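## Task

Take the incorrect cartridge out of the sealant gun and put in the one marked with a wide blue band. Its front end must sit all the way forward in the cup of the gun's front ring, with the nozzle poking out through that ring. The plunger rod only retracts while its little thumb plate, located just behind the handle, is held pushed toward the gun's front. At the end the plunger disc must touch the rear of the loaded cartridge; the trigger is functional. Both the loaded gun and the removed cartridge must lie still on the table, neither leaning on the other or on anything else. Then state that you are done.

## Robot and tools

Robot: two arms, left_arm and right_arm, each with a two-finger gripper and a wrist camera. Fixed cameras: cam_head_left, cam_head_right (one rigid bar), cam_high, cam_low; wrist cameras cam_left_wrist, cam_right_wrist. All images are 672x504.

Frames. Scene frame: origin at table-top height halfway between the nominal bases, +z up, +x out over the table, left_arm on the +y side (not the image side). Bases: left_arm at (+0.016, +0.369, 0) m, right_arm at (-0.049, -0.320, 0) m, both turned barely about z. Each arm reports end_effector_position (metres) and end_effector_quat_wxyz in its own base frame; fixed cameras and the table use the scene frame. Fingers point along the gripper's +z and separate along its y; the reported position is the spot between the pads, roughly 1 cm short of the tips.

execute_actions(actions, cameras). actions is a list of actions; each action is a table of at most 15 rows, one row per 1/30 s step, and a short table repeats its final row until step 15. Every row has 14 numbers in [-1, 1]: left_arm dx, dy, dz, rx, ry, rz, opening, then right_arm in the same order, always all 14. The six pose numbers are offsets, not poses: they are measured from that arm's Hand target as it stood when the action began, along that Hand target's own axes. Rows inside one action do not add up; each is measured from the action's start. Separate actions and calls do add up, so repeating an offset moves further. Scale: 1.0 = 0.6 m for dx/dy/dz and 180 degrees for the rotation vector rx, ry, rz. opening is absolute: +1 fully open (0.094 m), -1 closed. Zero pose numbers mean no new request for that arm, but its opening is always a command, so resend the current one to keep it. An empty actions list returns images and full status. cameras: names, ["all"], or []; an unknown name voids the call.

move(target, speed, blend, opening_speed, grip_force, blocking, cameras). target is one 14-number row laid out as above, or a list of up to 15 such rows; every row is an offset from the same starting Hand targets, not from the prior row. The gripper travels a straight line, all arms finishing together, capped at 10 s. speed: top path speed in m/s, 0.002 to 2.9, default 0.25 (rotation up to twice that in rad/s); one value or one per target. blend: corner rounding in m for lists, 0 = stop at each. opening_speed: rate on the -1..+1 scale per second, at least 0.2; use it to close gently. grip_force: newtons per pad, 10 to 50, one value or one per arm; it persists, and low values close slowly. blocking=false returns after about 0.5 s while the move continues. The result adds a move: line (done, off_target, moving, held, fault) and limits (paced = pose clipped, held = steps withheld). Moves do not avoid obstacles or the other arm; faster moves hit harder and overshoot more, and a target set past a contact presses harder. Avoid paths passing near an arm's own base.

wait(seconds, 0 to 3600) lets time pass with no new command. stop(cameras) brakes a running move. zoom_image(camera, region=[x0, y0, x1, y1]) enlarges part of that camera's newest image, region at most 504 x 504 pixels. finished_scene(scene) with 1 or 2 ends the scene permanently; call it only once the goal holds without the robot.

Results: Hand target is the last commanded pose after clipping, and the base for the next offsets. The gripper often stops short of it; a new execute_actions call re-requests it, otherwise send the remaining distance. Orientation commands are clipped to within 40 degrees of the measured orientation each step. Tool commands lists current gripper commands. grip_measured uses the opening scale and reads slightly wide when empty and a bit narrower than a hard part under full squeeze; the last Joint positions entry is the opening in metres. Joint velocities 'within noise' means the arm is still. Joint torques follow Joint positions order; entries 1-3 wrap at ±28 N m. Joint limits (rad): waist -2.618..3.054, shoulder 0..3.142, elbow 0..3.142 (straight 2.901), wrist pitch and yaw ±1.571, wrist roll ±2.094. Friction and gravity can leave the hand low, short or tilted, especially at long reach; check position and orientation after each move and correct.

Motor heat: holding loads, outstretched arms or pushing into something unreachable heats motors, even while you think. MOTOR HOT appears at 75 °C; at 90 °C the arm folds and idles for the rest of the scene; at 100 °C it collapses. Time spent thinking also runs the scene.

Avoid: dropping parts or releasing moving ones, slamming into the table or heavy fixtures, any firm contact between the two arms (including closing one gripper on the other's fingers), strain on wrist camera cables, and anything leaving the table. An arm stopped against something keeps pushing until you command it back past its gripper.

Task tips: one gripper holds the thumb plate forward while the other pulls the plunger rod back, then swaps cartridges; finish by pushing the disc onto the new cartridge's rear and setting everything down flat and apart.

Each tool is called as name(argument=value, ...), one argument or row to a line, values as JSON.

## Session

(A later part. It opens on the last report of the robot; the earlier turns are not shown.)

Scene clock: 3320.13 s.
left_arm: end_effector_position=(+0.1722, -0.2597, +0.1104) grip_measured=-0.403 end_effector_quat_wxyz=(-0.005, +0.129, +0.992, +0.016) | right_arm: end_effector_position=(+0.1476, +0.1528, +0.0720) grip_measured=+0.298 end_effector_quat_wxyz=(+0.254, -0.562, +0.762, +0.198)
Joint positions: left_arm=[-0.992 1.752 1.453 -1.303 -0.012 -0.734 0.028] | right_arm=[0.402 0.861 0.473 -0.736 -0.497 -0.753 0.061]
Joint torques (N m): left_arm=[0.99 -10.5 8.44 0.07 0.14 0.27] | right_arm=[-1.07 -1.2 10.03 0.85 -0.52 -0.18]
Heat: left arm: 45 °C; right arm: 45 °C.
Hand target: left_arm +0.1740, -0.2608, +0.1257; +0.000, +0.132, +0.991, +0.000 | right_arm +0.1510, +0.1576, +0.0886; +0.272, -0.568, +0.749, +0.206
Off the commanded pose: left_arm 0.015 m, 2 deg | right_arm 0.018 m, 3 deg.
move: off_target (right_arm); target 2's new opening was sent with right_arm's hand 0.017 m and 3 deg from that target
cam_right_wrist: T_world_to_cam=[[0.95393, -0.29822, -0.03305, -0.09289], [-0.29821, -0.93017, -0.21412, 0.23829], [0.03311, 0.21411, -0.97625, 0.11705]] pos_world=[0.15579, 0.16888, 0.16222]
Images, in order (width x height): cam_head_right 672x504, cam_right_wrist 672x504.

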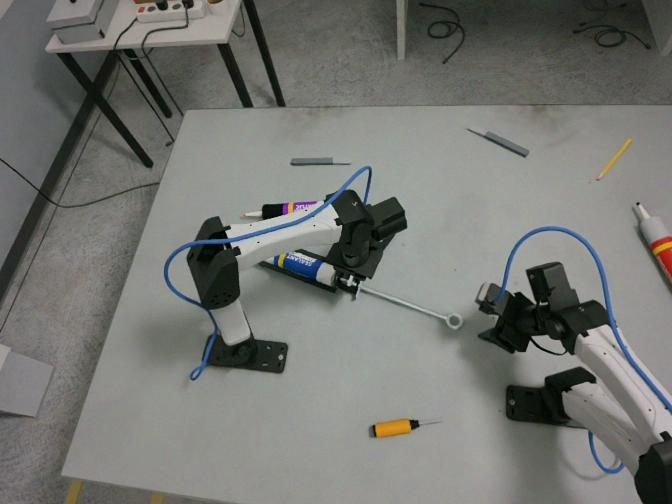

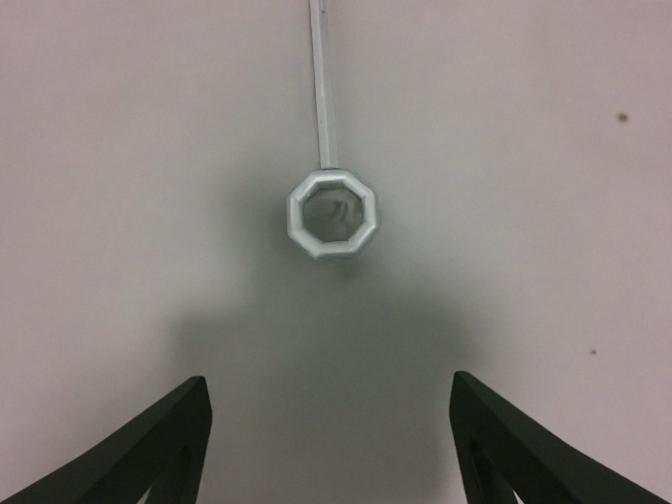

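move(
  target=[
    [0,0,-0.05,0,0,0,-0.4,0,0,0,0,0,0,0.3],
    [-0.017,0.231,-0.05,0,0,0.5,0.0,0,0,0,0,0,0,0.3],
  ],
  speed=0.2,
  blend=[0.02,0],
  cameras=["cam_left_wrist","cam_head_right","cam_low","cam_high"],
)

zoom_image(
  camera="cam_low",
  region=[310, 220, 460, 340],
)

zoom_image(
  camera="cam_left_wrist",
  region=[200, 300, 450, 504],
)

Scene clock: 3338.40 s.
left_arm: end_effector_position=(+0.2280, -0.1338, +0.1509) grip_measured=-0.003 end_effector_quat_wxyz=(-0.003, +0.789, +0.614, +0.009) | right_arm: end_effector_position=(+0.1476, +0.1528, +0.0720) grip_measured=+0.298 end_effector_quat_wxyz=(+0.254, -0.562, +0.762, +0.198)
Joint positions: left_arm=[-0.543 1.543 1.388 -1.415 -0.019 1.277 0.047] | right_arm=[0.402 0.861 0.473 -0.736 -0.497 -0.753 0.061]
Joint torques (N m): left_arm=[1.06 -8.75 4.98 0.11 0.2 0.32] | right_arm=[-1.28 -1.2 10.21 0.82 -0.54 -0.17]
Heat: left arm: 47 °C; right arm: 47 °C.
Hand target: left_arm +0.2202, -0.1297, +0.1557; +0.000, +0.794, +0.608, +0.000 | right_arm +0.1510, +0.1576, +0.0886; +0.272, -0.568, +0.749, +0.206
Off the commanded pose: left_arm 0.010 m, 1 deg | right_arm 0.018 m, 3 deg.
move: done; blend cut to 0.0151 m at target 1
cam_left_wrist: T_world_to_cam=[[-0.96153, 0.27468, 0.0026, 0.25579], [0.24685, 0.85989, 0.44682, 0.03051], [0.1205, 0.43027, -0.89462, 0.25615]] pos_world=[0.20755, -0.20671, 0.21485]
Images, in order (width x height): cam_head_right 672x504, cam_high 672x504, cam_low 672x504, cam_left_wrist 672x504.

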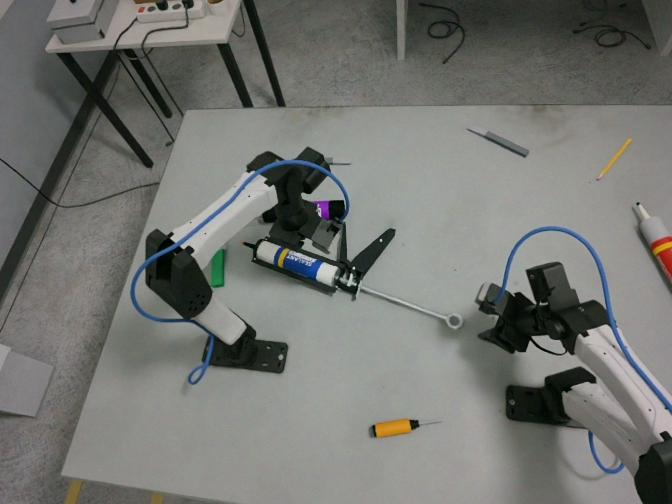

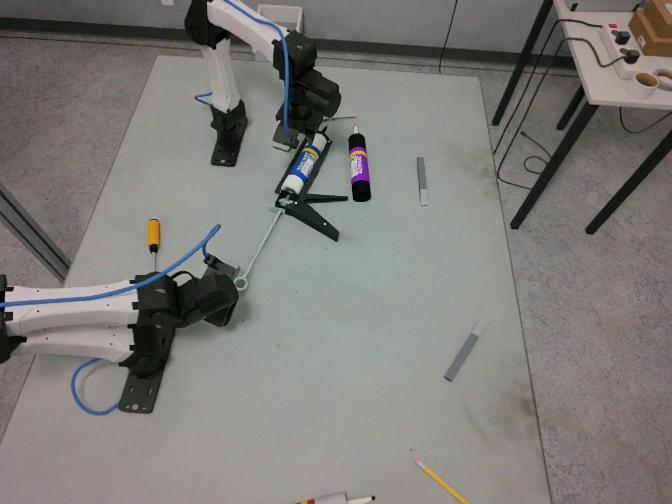

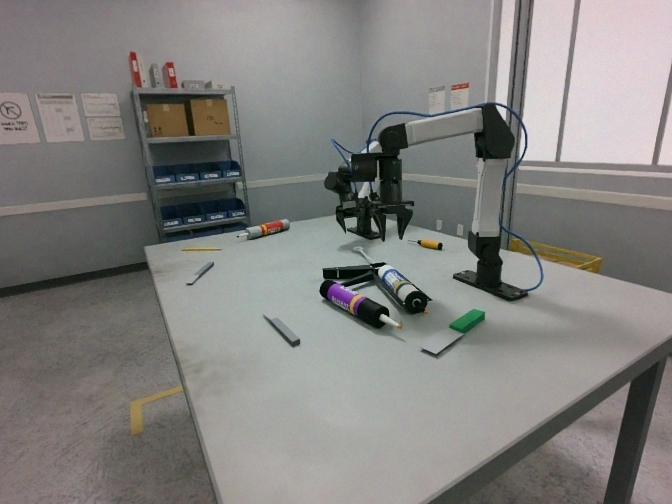

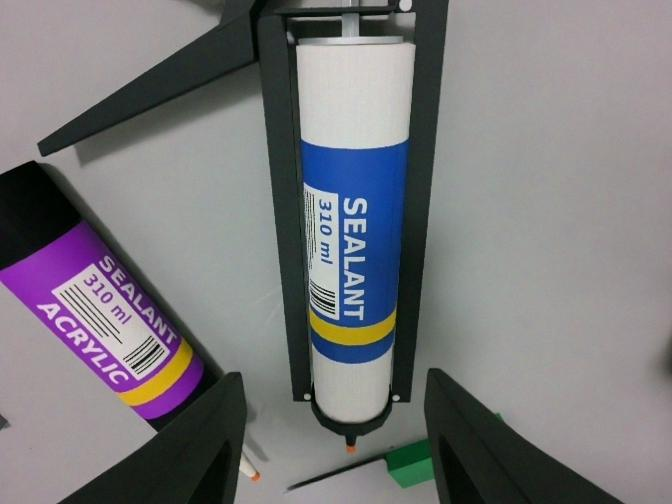

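Scaled by 3.360 from the camera's image (finer frame: 960x720).

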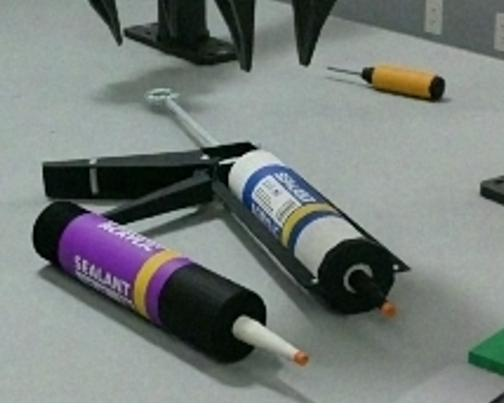

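Scaled by 2.016 from the camera's image (finer frame: 960x720).

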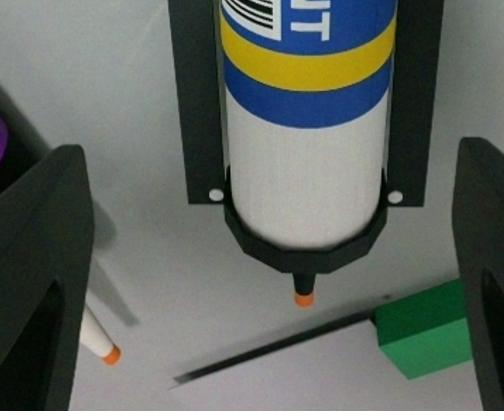

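zoom_image(
  camera="cam_left_wrist",
  region=[260, 0, 460, 120],
)

Scaled by 2.520 from the camera's image (finer frame: 960x720).

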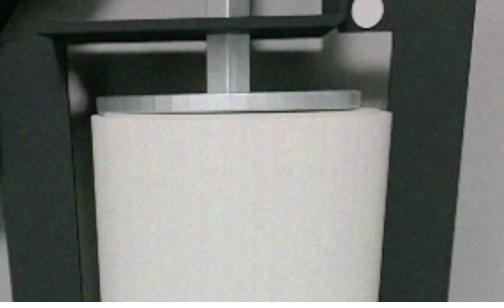

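finished_scene(
  scene=1,
)

The scene is finished: the task was done.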